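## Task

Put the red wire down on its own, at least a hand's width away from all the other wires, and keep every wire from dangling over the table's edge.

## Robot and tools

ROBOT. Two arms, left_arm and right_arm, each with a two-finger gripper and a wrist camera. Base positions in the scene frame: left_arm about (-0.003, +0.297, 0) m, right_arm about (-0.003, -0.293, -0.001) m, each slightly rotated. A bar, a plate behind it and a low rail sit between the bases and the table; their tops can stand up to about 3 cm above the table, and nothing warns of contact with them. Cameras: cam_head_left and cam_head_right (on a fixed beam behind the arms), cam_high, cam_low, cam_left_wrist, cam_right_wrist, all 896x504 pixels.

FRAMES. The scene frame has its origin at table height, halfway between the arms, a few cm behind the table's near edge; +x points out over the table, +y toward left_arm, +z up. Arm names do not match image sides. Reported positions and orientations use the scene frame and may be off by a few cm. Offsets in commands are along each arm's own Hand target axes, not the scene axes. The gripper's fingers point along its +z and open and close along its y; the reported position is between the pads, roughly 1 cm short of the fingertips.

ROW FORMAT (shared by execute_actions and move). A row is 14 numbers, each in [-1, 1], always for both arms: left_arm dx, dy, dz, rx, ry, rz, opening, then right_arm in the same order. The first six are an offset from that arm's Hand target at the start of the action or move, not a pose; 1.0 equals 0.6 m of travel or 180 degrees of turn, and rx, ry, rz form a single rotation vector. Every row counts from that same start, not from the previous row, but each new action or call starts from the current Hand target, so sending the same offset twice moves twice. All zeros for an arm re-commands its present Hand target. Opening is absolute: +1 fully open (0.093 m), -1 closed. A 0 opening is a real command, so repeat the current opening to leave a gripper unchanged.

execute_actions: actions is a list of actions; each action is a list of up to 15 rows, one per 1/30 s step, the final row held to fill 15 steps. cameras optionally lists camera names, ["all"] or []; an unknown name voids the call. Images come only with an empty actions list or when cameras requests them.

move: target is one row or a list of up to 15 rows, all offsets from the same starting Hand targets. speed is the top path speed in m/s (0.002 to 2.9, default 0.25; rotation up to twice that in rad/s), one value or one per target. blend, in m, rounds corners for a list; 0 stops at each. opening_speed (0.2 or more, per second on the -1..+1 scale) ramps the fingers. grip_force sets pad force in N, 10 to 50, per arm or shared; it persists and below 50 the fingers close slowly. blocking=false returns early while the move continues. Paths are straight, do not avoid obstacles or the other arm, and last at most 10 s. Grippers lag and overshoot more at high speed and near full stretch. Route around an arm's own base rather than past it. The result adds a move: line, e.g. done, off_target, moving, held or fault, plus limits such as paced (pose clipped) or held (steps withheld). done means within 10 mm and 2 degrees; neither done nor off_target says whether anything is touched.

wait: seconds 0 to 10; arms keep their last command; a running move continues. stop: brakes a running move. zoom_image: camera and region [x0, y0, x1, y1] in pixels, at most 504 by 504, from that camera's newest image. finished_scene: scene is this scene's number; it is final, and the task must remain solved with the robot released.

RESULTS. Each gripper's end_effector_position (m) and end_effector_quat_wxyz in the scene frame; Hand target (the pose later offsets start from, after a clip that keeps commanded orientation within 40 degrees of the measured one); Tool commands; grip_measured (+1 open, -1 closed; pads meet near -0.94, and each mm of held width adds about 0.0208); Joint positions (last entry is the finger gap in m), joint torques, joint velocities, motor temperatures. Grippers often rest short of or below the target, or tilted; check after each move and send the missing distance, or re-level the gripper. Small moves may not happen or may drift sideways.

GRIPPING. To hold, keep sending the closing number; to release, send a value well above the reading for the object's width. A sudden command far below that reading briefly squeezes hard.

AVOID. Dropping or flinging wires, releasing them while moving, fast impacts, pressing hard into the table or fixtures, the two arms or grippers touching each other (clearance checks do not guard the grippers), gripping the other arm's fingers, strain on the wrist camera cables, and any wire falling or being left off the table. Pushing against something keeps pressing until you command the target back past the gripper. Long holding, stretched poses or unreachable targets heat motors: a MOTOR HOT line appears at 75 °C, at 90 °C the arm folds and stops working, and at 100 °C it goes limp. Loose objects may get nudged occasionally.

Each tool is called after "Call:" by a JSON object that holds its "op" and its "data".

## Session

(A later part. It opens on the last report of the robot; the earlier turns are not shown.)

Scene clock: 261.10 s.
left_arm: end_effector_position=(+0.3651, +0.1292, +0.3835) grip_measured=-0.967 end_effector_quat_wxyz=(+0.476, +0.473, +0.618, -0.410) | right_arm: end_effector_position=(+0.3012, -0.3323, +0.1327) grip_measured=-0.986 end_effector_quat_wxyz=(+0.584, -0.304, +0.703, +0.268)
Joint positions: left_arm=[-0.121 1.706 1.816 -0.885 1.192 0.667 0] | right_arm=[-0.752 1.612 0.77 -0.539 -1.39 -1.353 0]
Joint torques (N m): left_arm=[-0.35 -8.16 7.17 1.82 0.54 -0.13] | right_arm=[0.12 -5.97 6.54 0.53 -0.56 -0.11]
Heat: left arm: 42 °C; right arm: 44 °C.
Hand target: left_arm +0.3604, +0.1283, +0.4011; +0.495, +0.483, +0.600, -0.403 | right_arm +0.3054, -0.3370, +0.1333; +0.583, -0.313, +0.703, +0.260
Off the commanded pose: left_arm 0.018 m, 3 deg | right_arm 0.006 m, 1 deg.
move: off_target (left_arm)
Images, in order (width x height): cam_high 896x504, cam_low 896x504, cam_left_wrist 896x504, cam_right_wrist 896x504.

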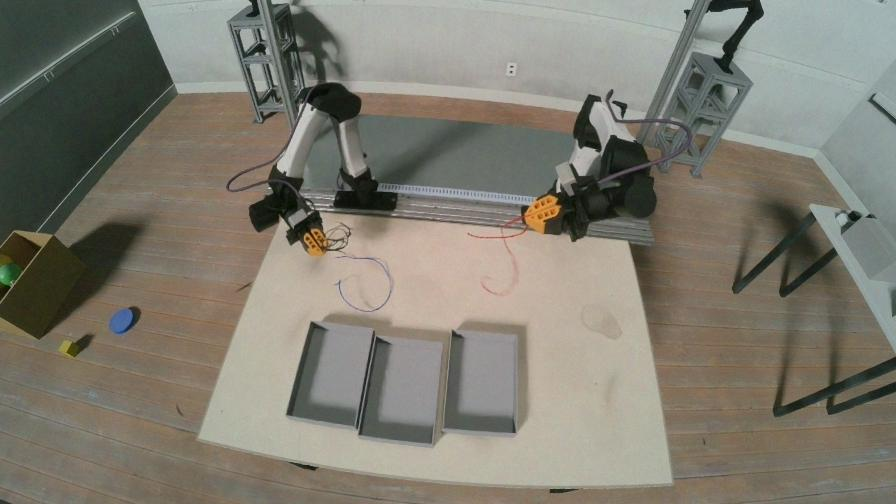

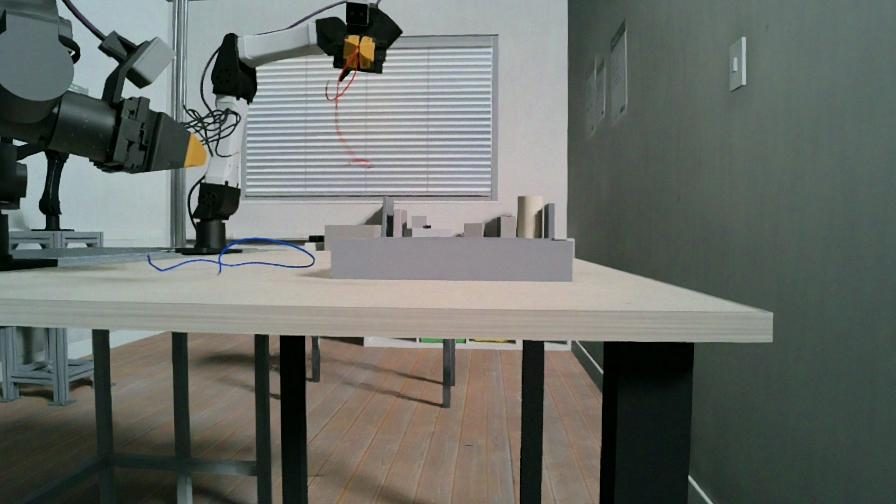

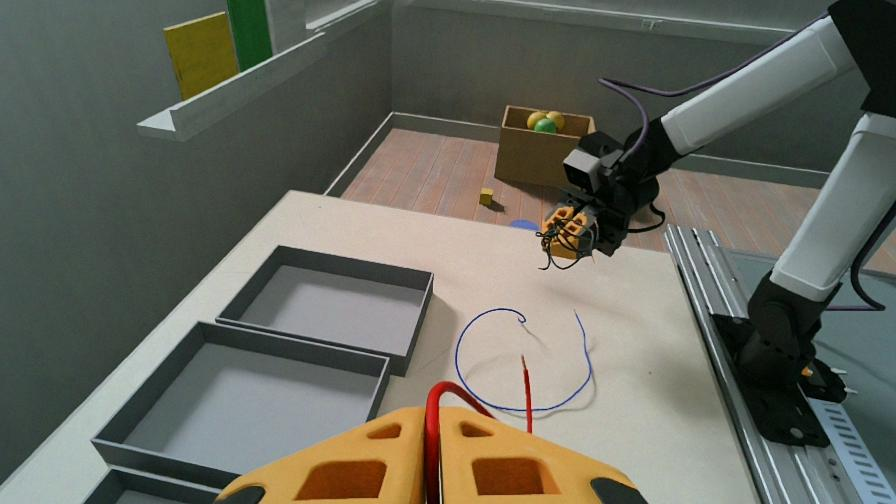

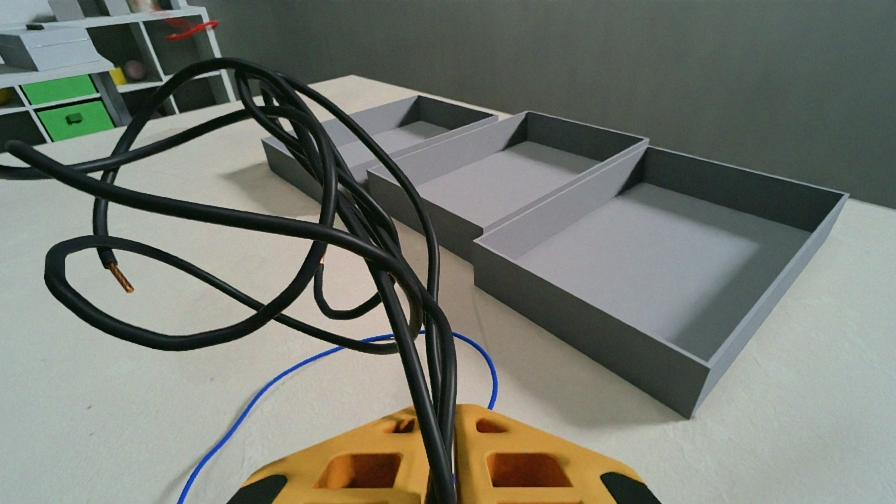

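Call:
{"op": "move", "data": {"target": [[0.356,-0.052,-0.083,0,0,0,-1,0.09,0.05,0.02,0,0.1,0,-1],[0.47,-0.051,-0.06,0,0,0,-1,0.163,0.07,0.033,0,0.1,0,-1]], "speed": 0.12, "blend": [0.02,0], "cameras": ["all"]}}

Scene clock: 273.50 s.
left_arm: end_effector_position=(+0.3083, +0.2066, +0.1316) grip_measured=-0.967 end_effector_quat_wxyz=(+0.484, +0.479, +0.608, -0.408) | right_arm: end_effector_position=(+0.2779, -0.3116, +0.0389) grip_measured=-0.986 end_effector_quat_wxyz=(+0.473, -0.354, +0.781, +0.200)
Joint positions: left_arm=[0.176 1.809 1.004 -0.85 1.321 1.61 0] | right_arm=[-0.67 1.626 0.553 -0.266 -1.062 -1.33 0]
Joint torques (N m): left_arm=[0.2 -5.53 4.45 0.37 0.73 0.18] | right_arm=[1.36 -5.64 3.21 0.81 -0.53 0.29]
Heat: left arm: 43 °C; right arm: 44 °C.
Hand target: left_arm +0.3107, +0.2075, +0.1310; +0.495, +0.483, +0.600, -0.403 | right_arm +0.2751, -0.3080, +0.0334; +0.466, -0.350, +0.786, +0.207
Off the commanded pose: left_arm 0.003 m, 2 deg | right_arm 0.007 m, 1 deg.
move: done

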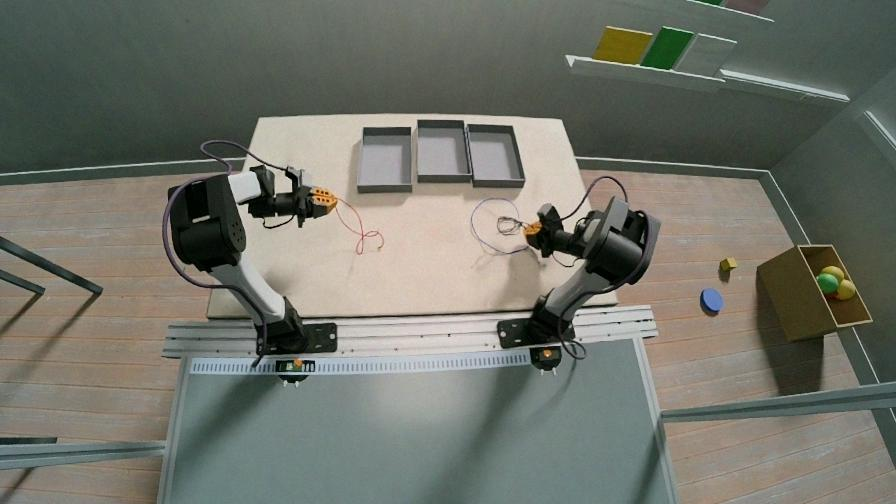

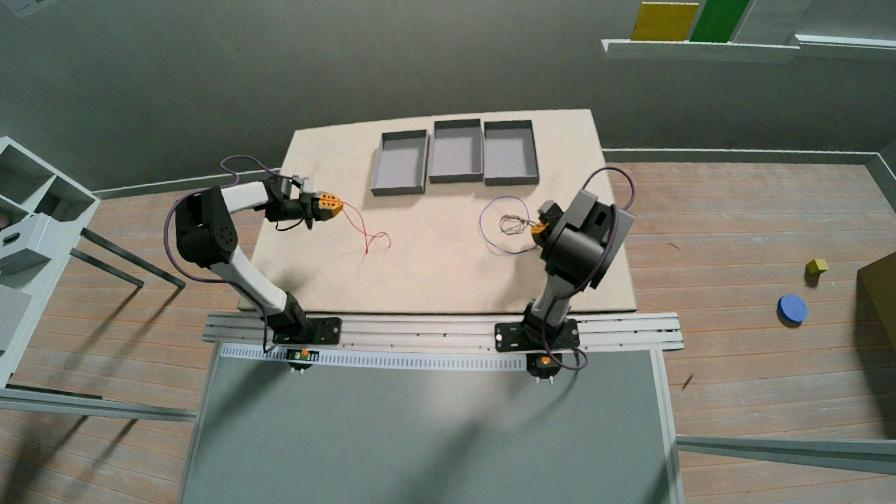

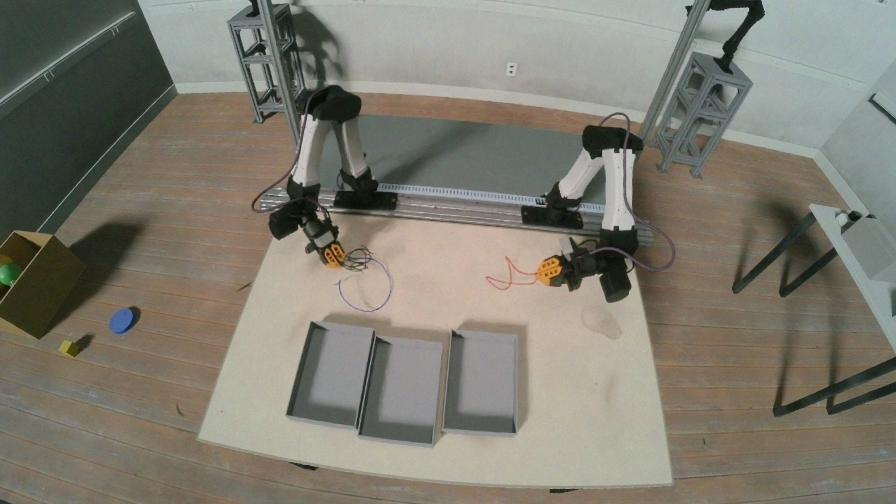

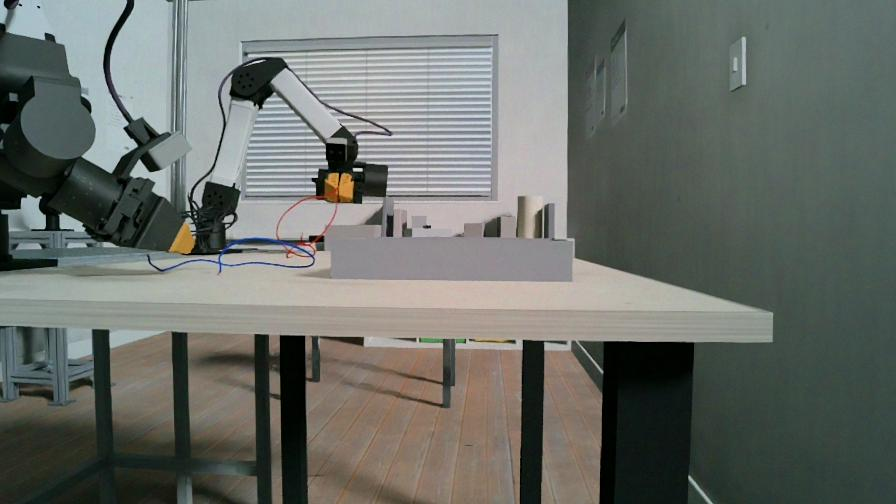

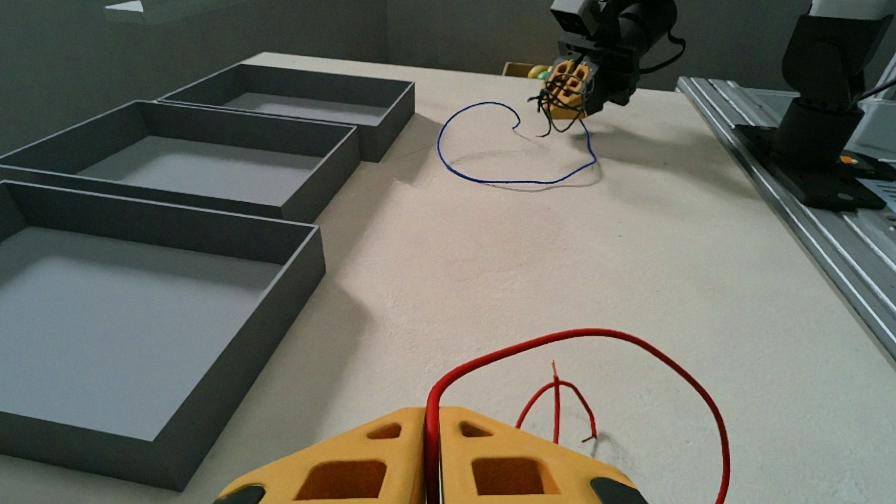

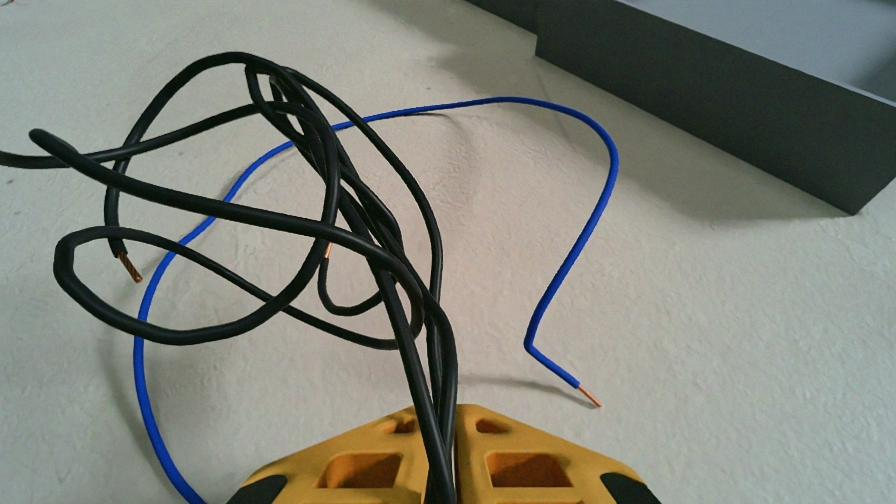

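Call:
{"op": "move", "data": {"target": [[0.126,0,0.024,0,0,0,-1,0.018,0,0.01,0,0,0,-1],[0.1261,0,0.024,0,0,0,-0.3,0.0181,0,0.01,0,0,0,-0.1]], "speed": 0.1, "opening_speed": 0.8, "cameras": ["all"]}}

Scene clock: 281.63 s.
left_arm: end_effector_position=(+0.3103, +0.2070, +0.0553) grip_measured=-0.302 end_effector_quat_wxyz=(+0.488, +0.483, +0.604, -0.405) | right_arm: end_effector_position=(+0.2784, -0.3120, +0.0271) grip_measured=-0.101 end_effector_quat_wxyz=(+0.474, -0.354, +0.781, +0.199)
Joint positions: left_arm=[0.189 2.029 0.922 -0.599 1.321 1.677 0.031] | right_arm=[-0.67 1.675 0.534 -0.194 -1.062 -1.329 0.04]
Joint torques (N m): left_arm=[0.16 -6.23 3.04 0.27 0.69 0.07] | right_arm=[1.06 -5.59 2.63 0.84 -0.5 0.3]
Heat: left arm: 42 °C; right arm: 43 °C.
Hand target: left_arm +0.3102, +0.2072, +0.0538; +0.495, +0.483, +0.600, -0.403 | right_arm +0.2753, -0.3080, +0.0211; +0.466, -0.350, +0.786, +0.207
Off the commanded pose: left_arm 0.001 m, 1 deg | right_arm 0.008 m, 2 deg.
move: done

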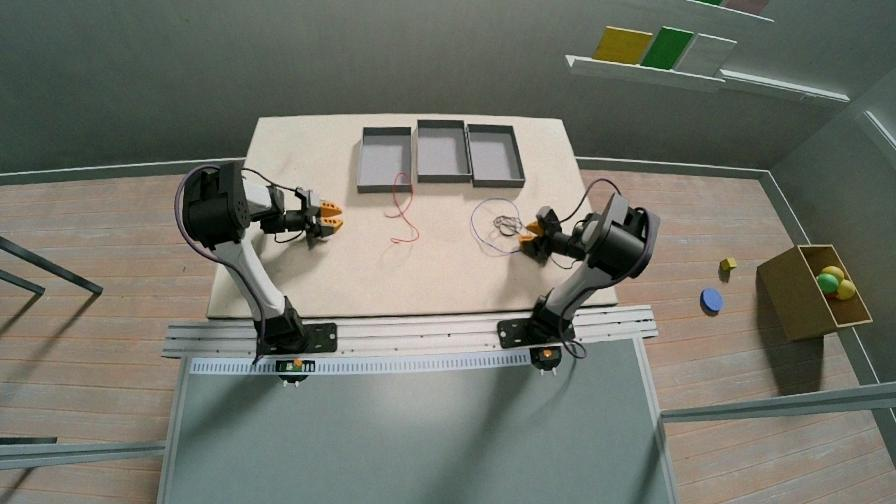

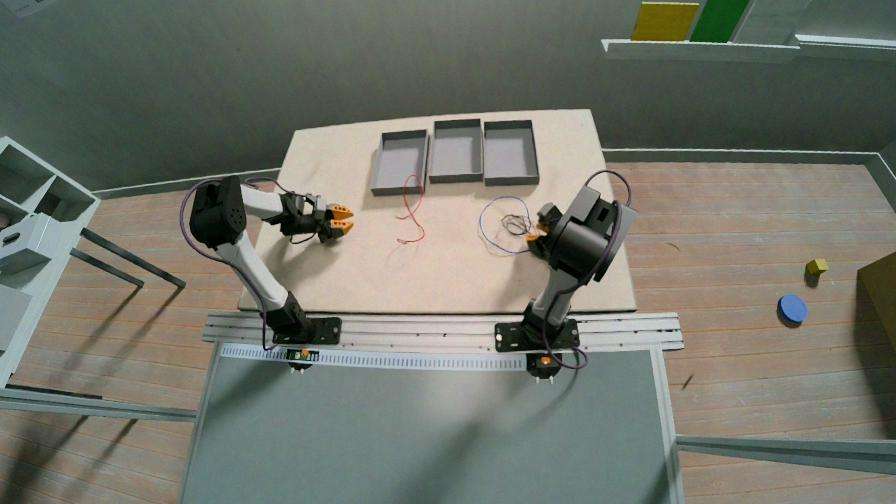

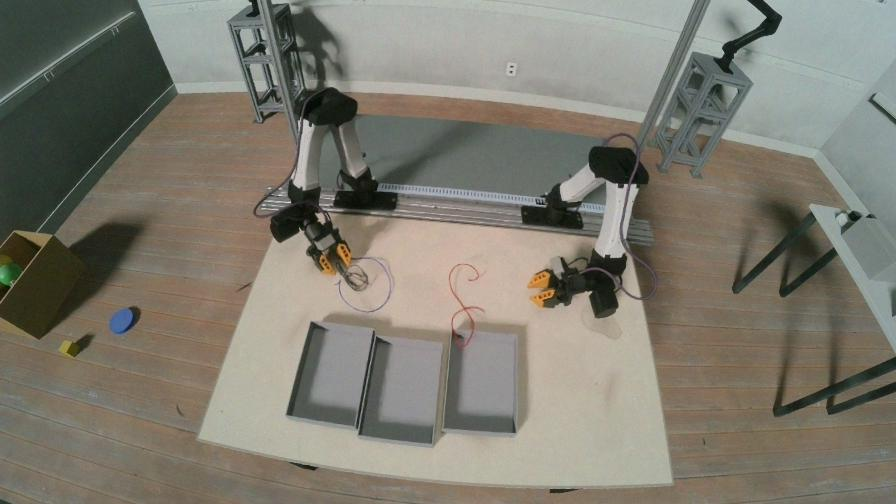

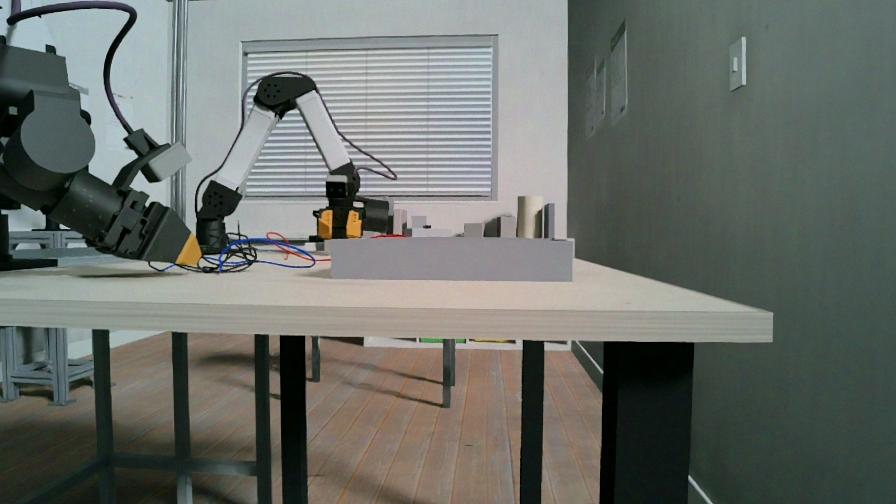

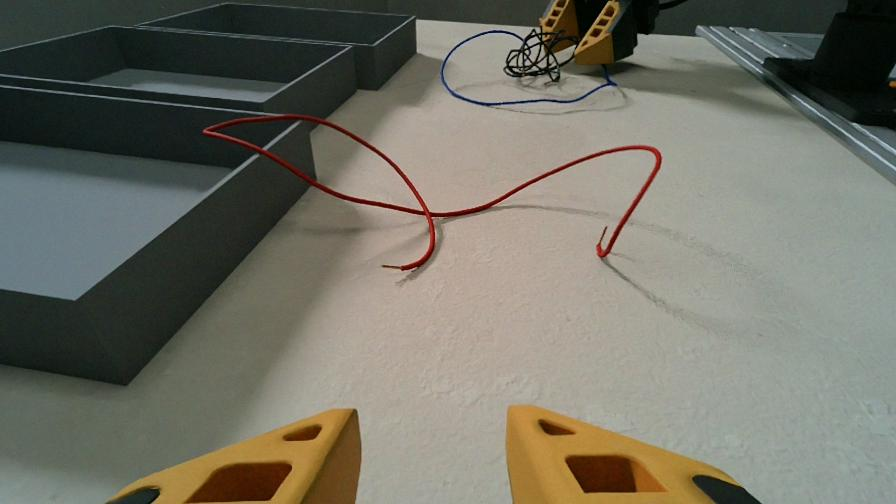

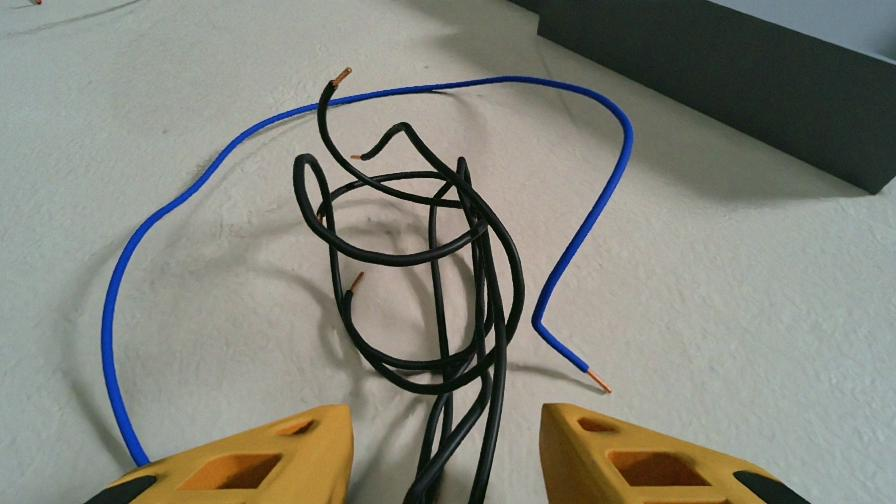

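Call:
{"op": "move", "data": {"target": [[-0.028,-0.015,0.1,0,0.11,0,-0.1,0,0,-0.2,0,0,0,-0.1],[0.016,-0.021,0.184,0,0.11,0,-0.1,-0.2,0,-0.25,0,0,0,-0.1]], "speed": 0.12, "cameras": ["all"]}}

Scene clock: 298.67 s.
left_arm: end_effector_position=(+0.3199, +0.1037, +0.0273) grip_measured=-0.102 end_effector_quat_wxyz=(+0.383, +0.543, +0.677, -0.315) | right_arm: end_effector_position=(+0.2219, -0.3632, +0.1884) grip_measured=-0.101 end_effector_quat_wxyz=(+0.457, -0.346, +0.792, +0.209)
Joint positions: left_arm=[-0.235 1.901 0.77 0.08 0.885 0.905 0.04] | right_arm=[-1.004 1.485 1.103 -1.557 -1.009 -1.978 0.04]
Joint torques (N m): left_arm=[-0.95 -5.56 4.08 1.62 0.39 -0.09] | right_arm=[1.03 -7.16 6.34 -0.38 -0.7 0.26]
Motor temperatures (°C): left_arm=[26 42 37 34 28 25 27] | right_arm=[27 43 36 34 27 24 30]
Heat: left arm: 42 °C; right arm: 43 °C.
Hand target: left_arm +0.3202, +0.1003, +0.0241; +0.385, +0.545, +0.676, -0.314 | right_arm +0.2256, -0.3630, +0.1983; +0.466, -0.350, +0.786, +0.207
Off the commanded pose: left_arm 0.005 m, 0 deg | right_arm 0.011 m, 1 deg.
joint sent to its limit (right arm) — joint 4 (wrist pitch), lower limit. The joint targets still meet the commanded pose.
move: off_target (right_arm)

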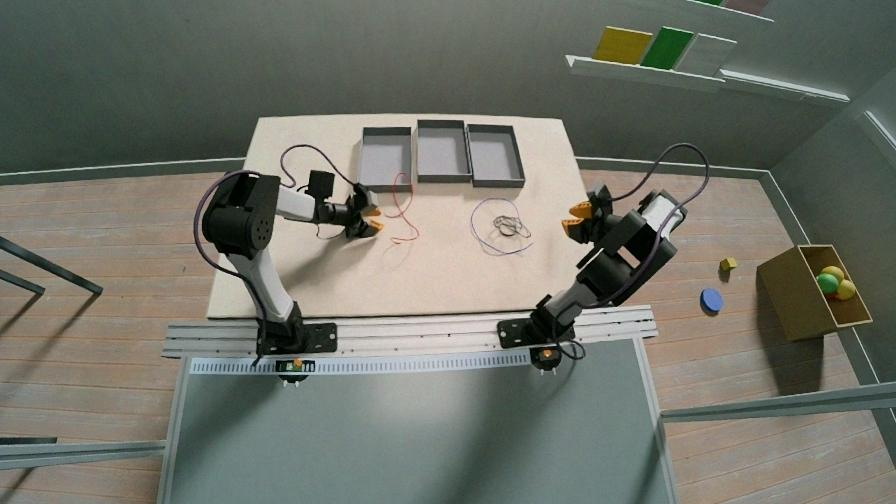

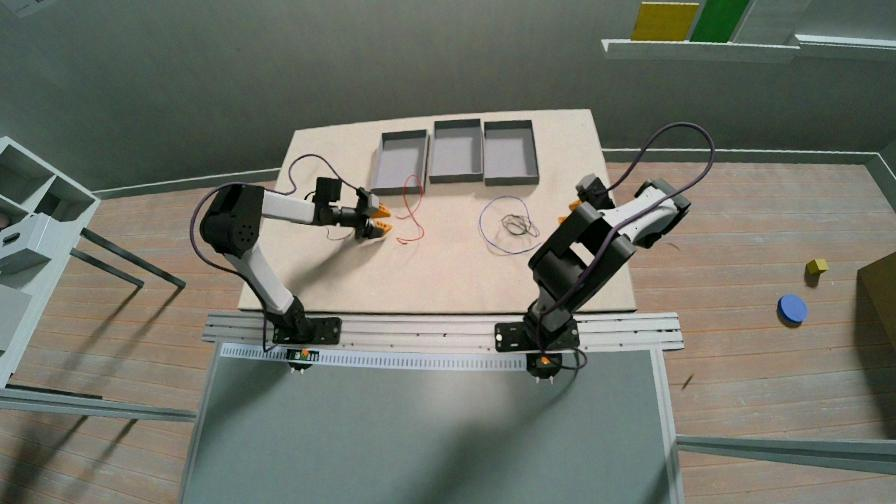

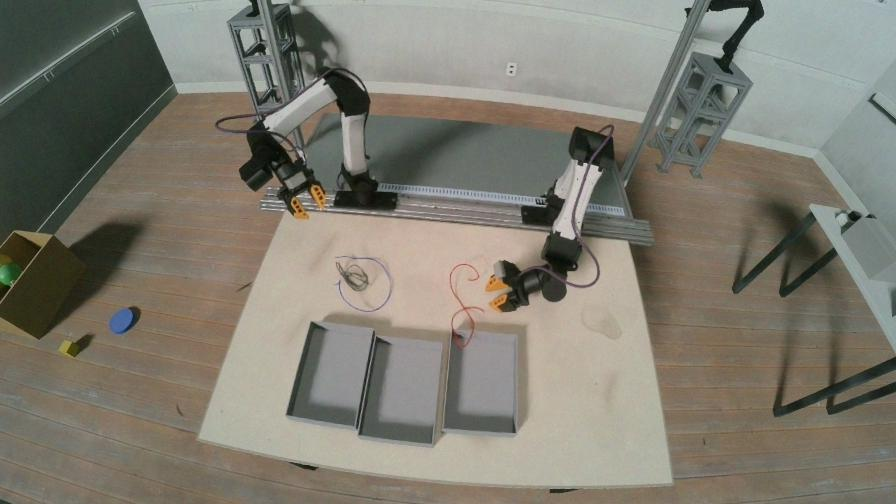

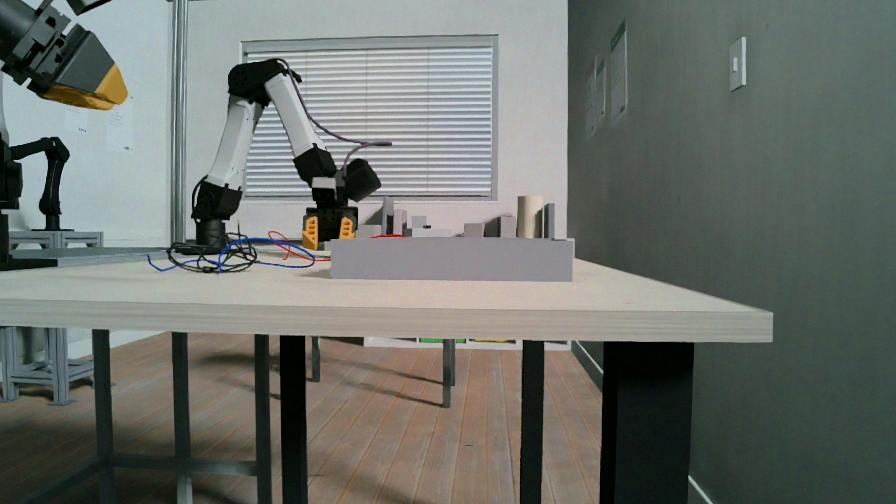

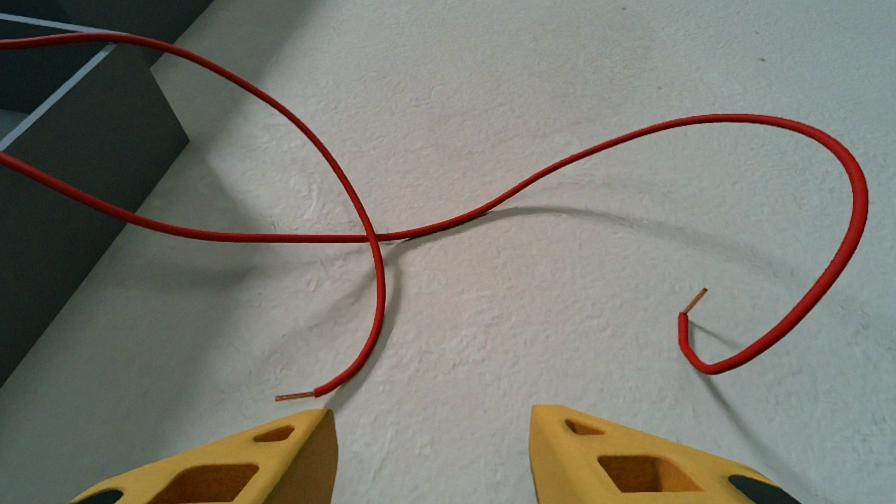

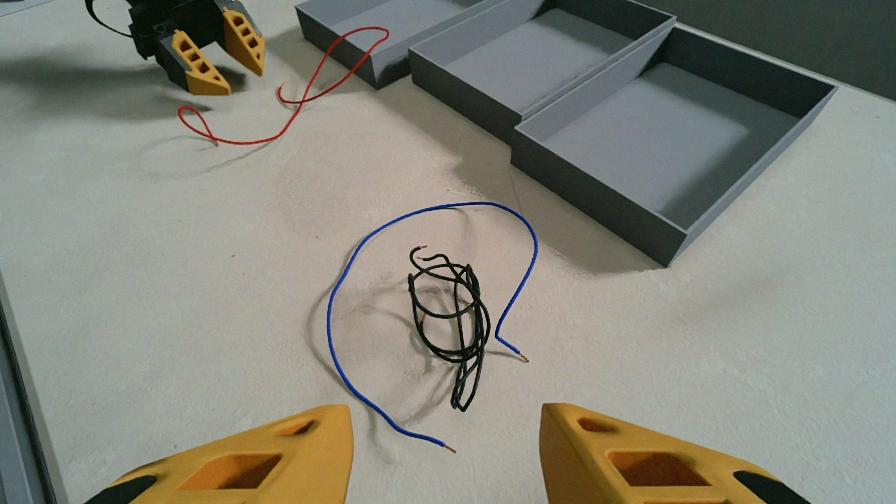

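Call:
{"op": "move", "data": {"target": [[-0.015,0.03,0.062,0,0,0,-0.1,0,0,0,0,0,0,-0.1],[-0.015,0.03,0.0621,0,0,0,-1,0,0,0,0,0,0,-0.1]], "speed": 0.08, "opening_speed": 1.0, "cameras": ["cam_left_wrist"]}}

Scene clock: 308.53 s.
left_arm: end_effector_position=(+0.3394, +0.0736, +0.0132) grip_measured=-0.972 end_effector_quat_wxyz=(+0.381, +0.543, +0.678, -0.317) | right_arm: end_effector_position=(+0.2219, -0.3632, +0.1884) grip_measured=-0.101 end_effector_quat_wxyz=(+0.457, -0.346, +0.792, +0.210)
Joint positions: left_arm=[-0.312 2.023 0.851 0.193 0.846 0.804 0] | right_arm=[-1.004 1.485 1.103 -1.557 -1.009 -1.978 0.04]
Joint torques (N m): left_arm=[-1.03 -5.98 6 1.56 0.32 -0.12] | right_arm=[1.16 -7.13 6.65 -0.45 -0.67 0.27]
Heat: left arm: 41 °C; right arm: 43 °C.
Hand target: left_arm +0.3454, +0.0683, +0.0128; +0.384, +0.545, +0.676, -0.314 | right_arm +0.2255, -0.3629, +0.1983; +0.466, -0.350, +0.786, +0.207
Off the commanded pose: left_arm 0.008 m, 1 deg | right_arm 0.011 m, 1 deg.
joint sent to its limit (right arm) — joint 4 (wrist pitch), lower limit. The joint targets still meet the commanded pose.
move: off_target (right_arm)
Images, in order (width x height): cam_left_wrist 896x504.

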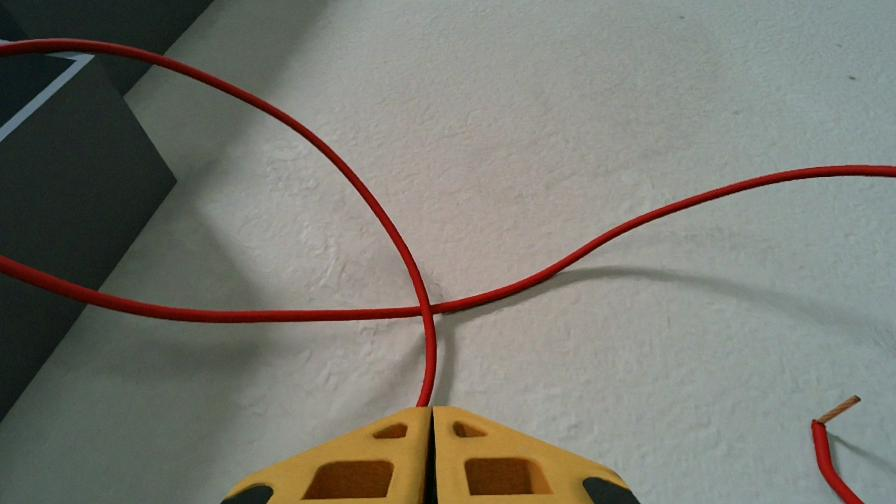

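Call:
{"op": "move", "data": {"target": [[0.007,-0.045,-0.127,0,0,0,-1,0,0,0,0,0,0,-0.1],[0.11,-0.097,-0.197,0,0,0,-1,0,0,0,0,0,0,-0.1]], "speed": 0.12, "blend": [0.02,0], "cameras": ["all"]}}

Scene clock: 315.50 s.
left_arm: end_effector_position=(+0.2582, +0.1871, +0.0113) grip_measured=-0.972 end_effector_quat_wxyz=(+0.379, +0.540, +0.681, -0.318) | right_arm: end_effector_position=(+0.2219, -0.3632, +0.1884) grip_measured=-0.101 end_effector_quat_wxyz=(+0.457, -0.346, +0.792, +0.210)
Joint positions: left_arm=[0.071 1.8 0.614 -0.27 0.983 1.388 0] | right_arm=[-1.004 1.485 1.103 -1.557 -1.009 -1.978 0.04]
Joint torques (N m): left_arm=[0.21 -6.26 4.33 0.31 0.54 0.14] | right_arm=[0.88 -7.34 6.41 -0.41 -0.73 0.23]
Heat: left arm: 41 °C; right arm: 44 °C.
Hand target: left_arm +0.2602, +0.1883, +0.0162; +0.384, +0.545, +0.676, -0.314 | right_arm +0.2255, -0.3629, +0.1983; +0.466, -0.350, +0.786, +0.207
Off the commanded pose: left_arm 0.005 m, 1 deg | right_arm 0.011 m, 1 deg.
joint sent to its limit (right arm) — joint 4 (wrist pitch), lower limit. The joint targets still meet the commanded pose.
move: off_target (right_arm)

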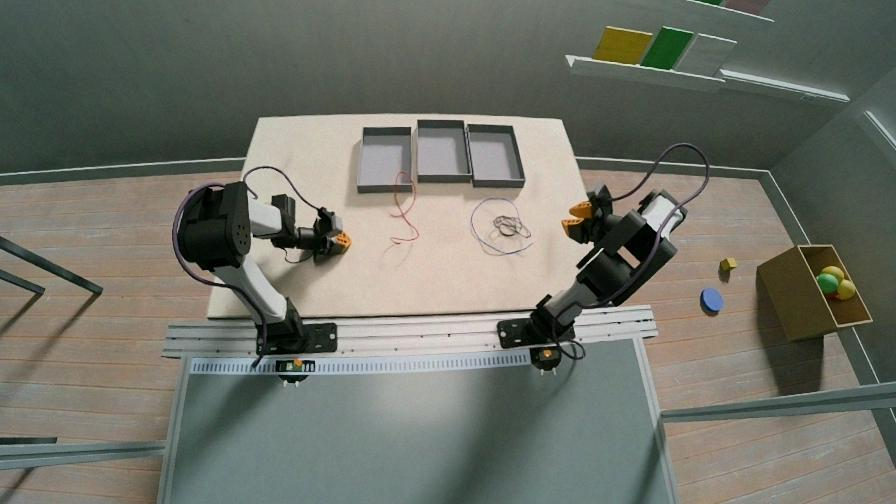

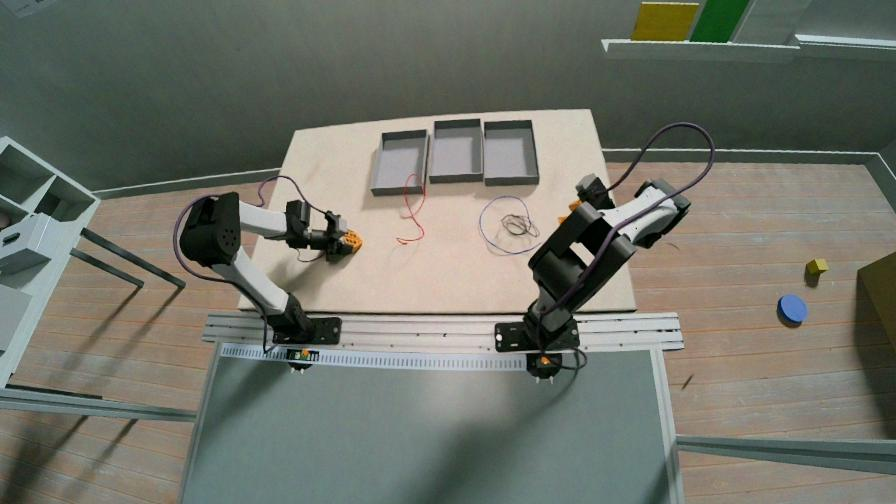

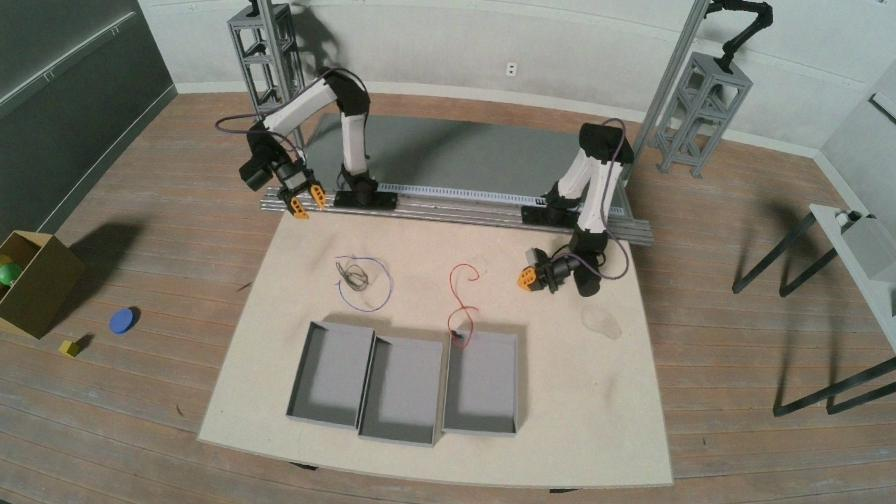

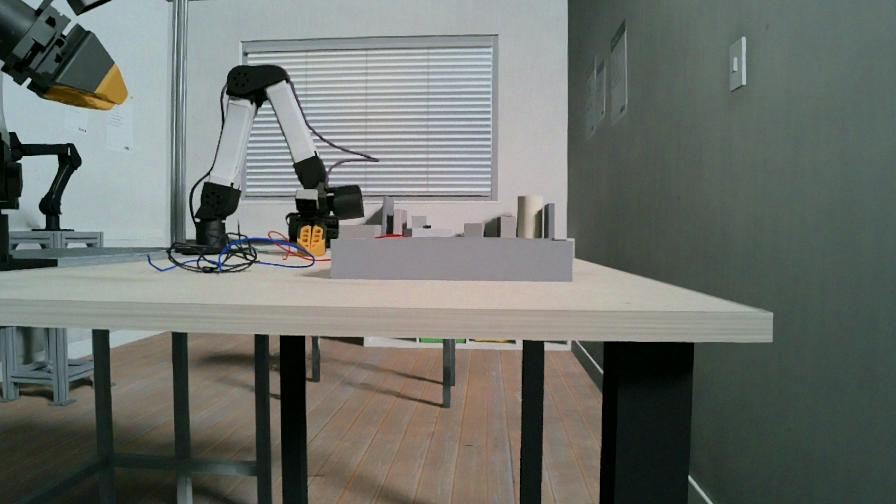

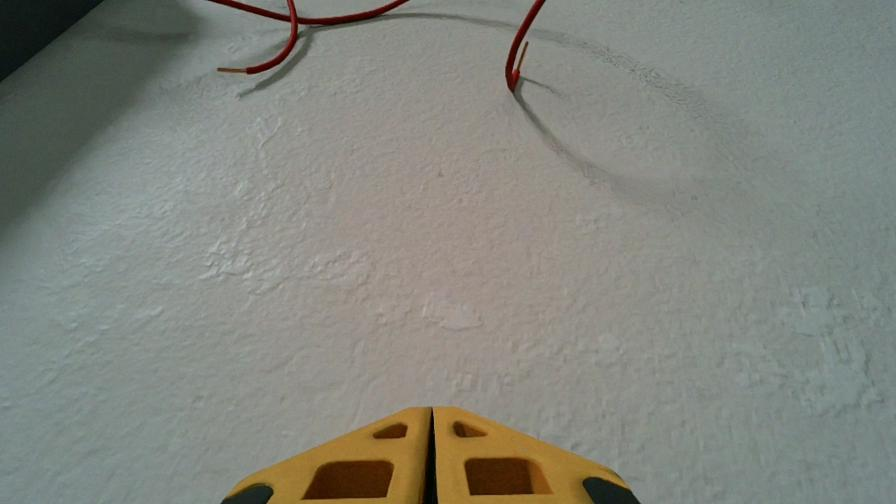

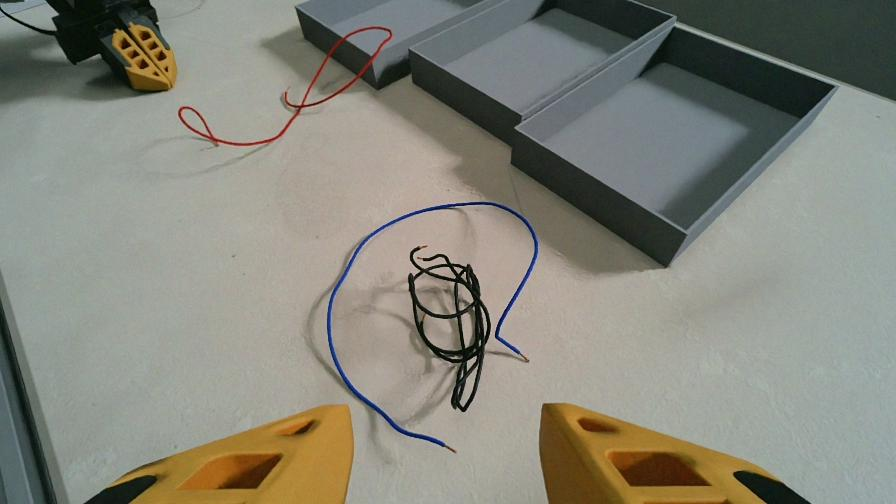

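Call:
{"op": "move", "data": {"target": [[-0.165,0.09,0.19,0,0,0,-0.3,0,0,0,0,0,0,-0.1],[-0.123,0.095,0.228,0,0,0,-0.3,0,0,0,0,0,0,-0.1],[-0.123,0.095,0.2281,0,0,0,-1,0,0,0,0,0,0,-0.1]], "speed": 0.12, "opening_speed": 1.2, "blend": [0.015,0,0], "cameras": ["cam_left_wrist"]}}

Scene clock: 322.80 s.
left_arm: end_effector_position=(+0.3450, +0.0531, +0.0133) grip_measured=-0.968 end_effector_quat_wxyz=(+0.387, +0.545, +0.674, -0.314) | right_arm: end_effector_position=(+0.2219, -0.3632, +0.1884) grip_measured=-0.101 end_effector_quat_wxyz=(+0.457, -0.346, +0.792, +0.210)
Joint positions: left_arm=[-0.366 2.055 0.878 0.259 0.816 0.742 0] | right_arm=[-1.004 1.485 1.103 -1.557 -1.009 -1.978 0.04]
Joint torques (N m): left_arm=[-0.99 -6.05 5.91 1.56 0.29 -0.12] | right_arm=[0.99 -7.04 6.63 -0.44 -0.67 0.27]
Heat: left arm: 41 °C; right arm: 44 °C.
Hand target: left_arm +0.3484, +0.0484, +0.0100; +0.384, +0.545, +0.676, -0.314 | right_arm +0.2255, -0.3629, +0.1983; +0.466, -0.350, +0.786, +0.207
Off the commanded pose: left_arm 0.007 m, 0 deg | right_arm 0.011 m, 1 deg.
joint sent to its limit (right arm) — joint 4 (wrist pitch), lower limit. The joint targets still meet the commanded pose.
move: off_target (right_arm)
Images, in order (width x height): cam_left_wrist 896x504.

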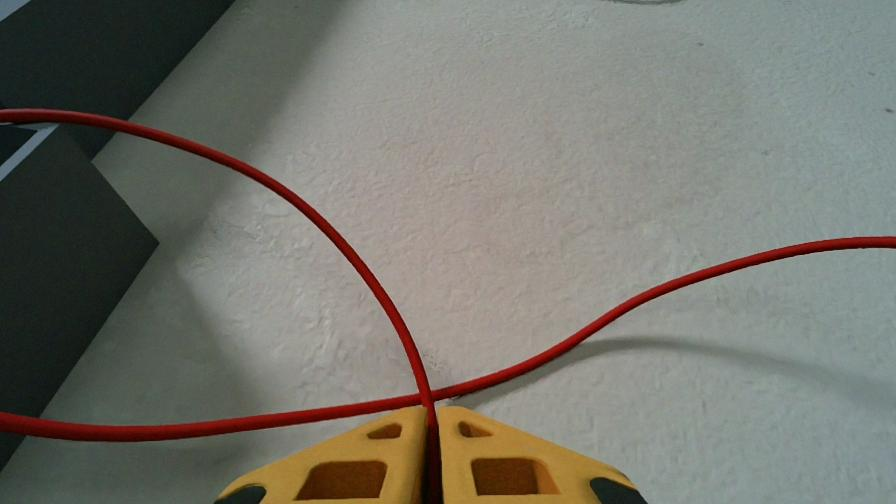

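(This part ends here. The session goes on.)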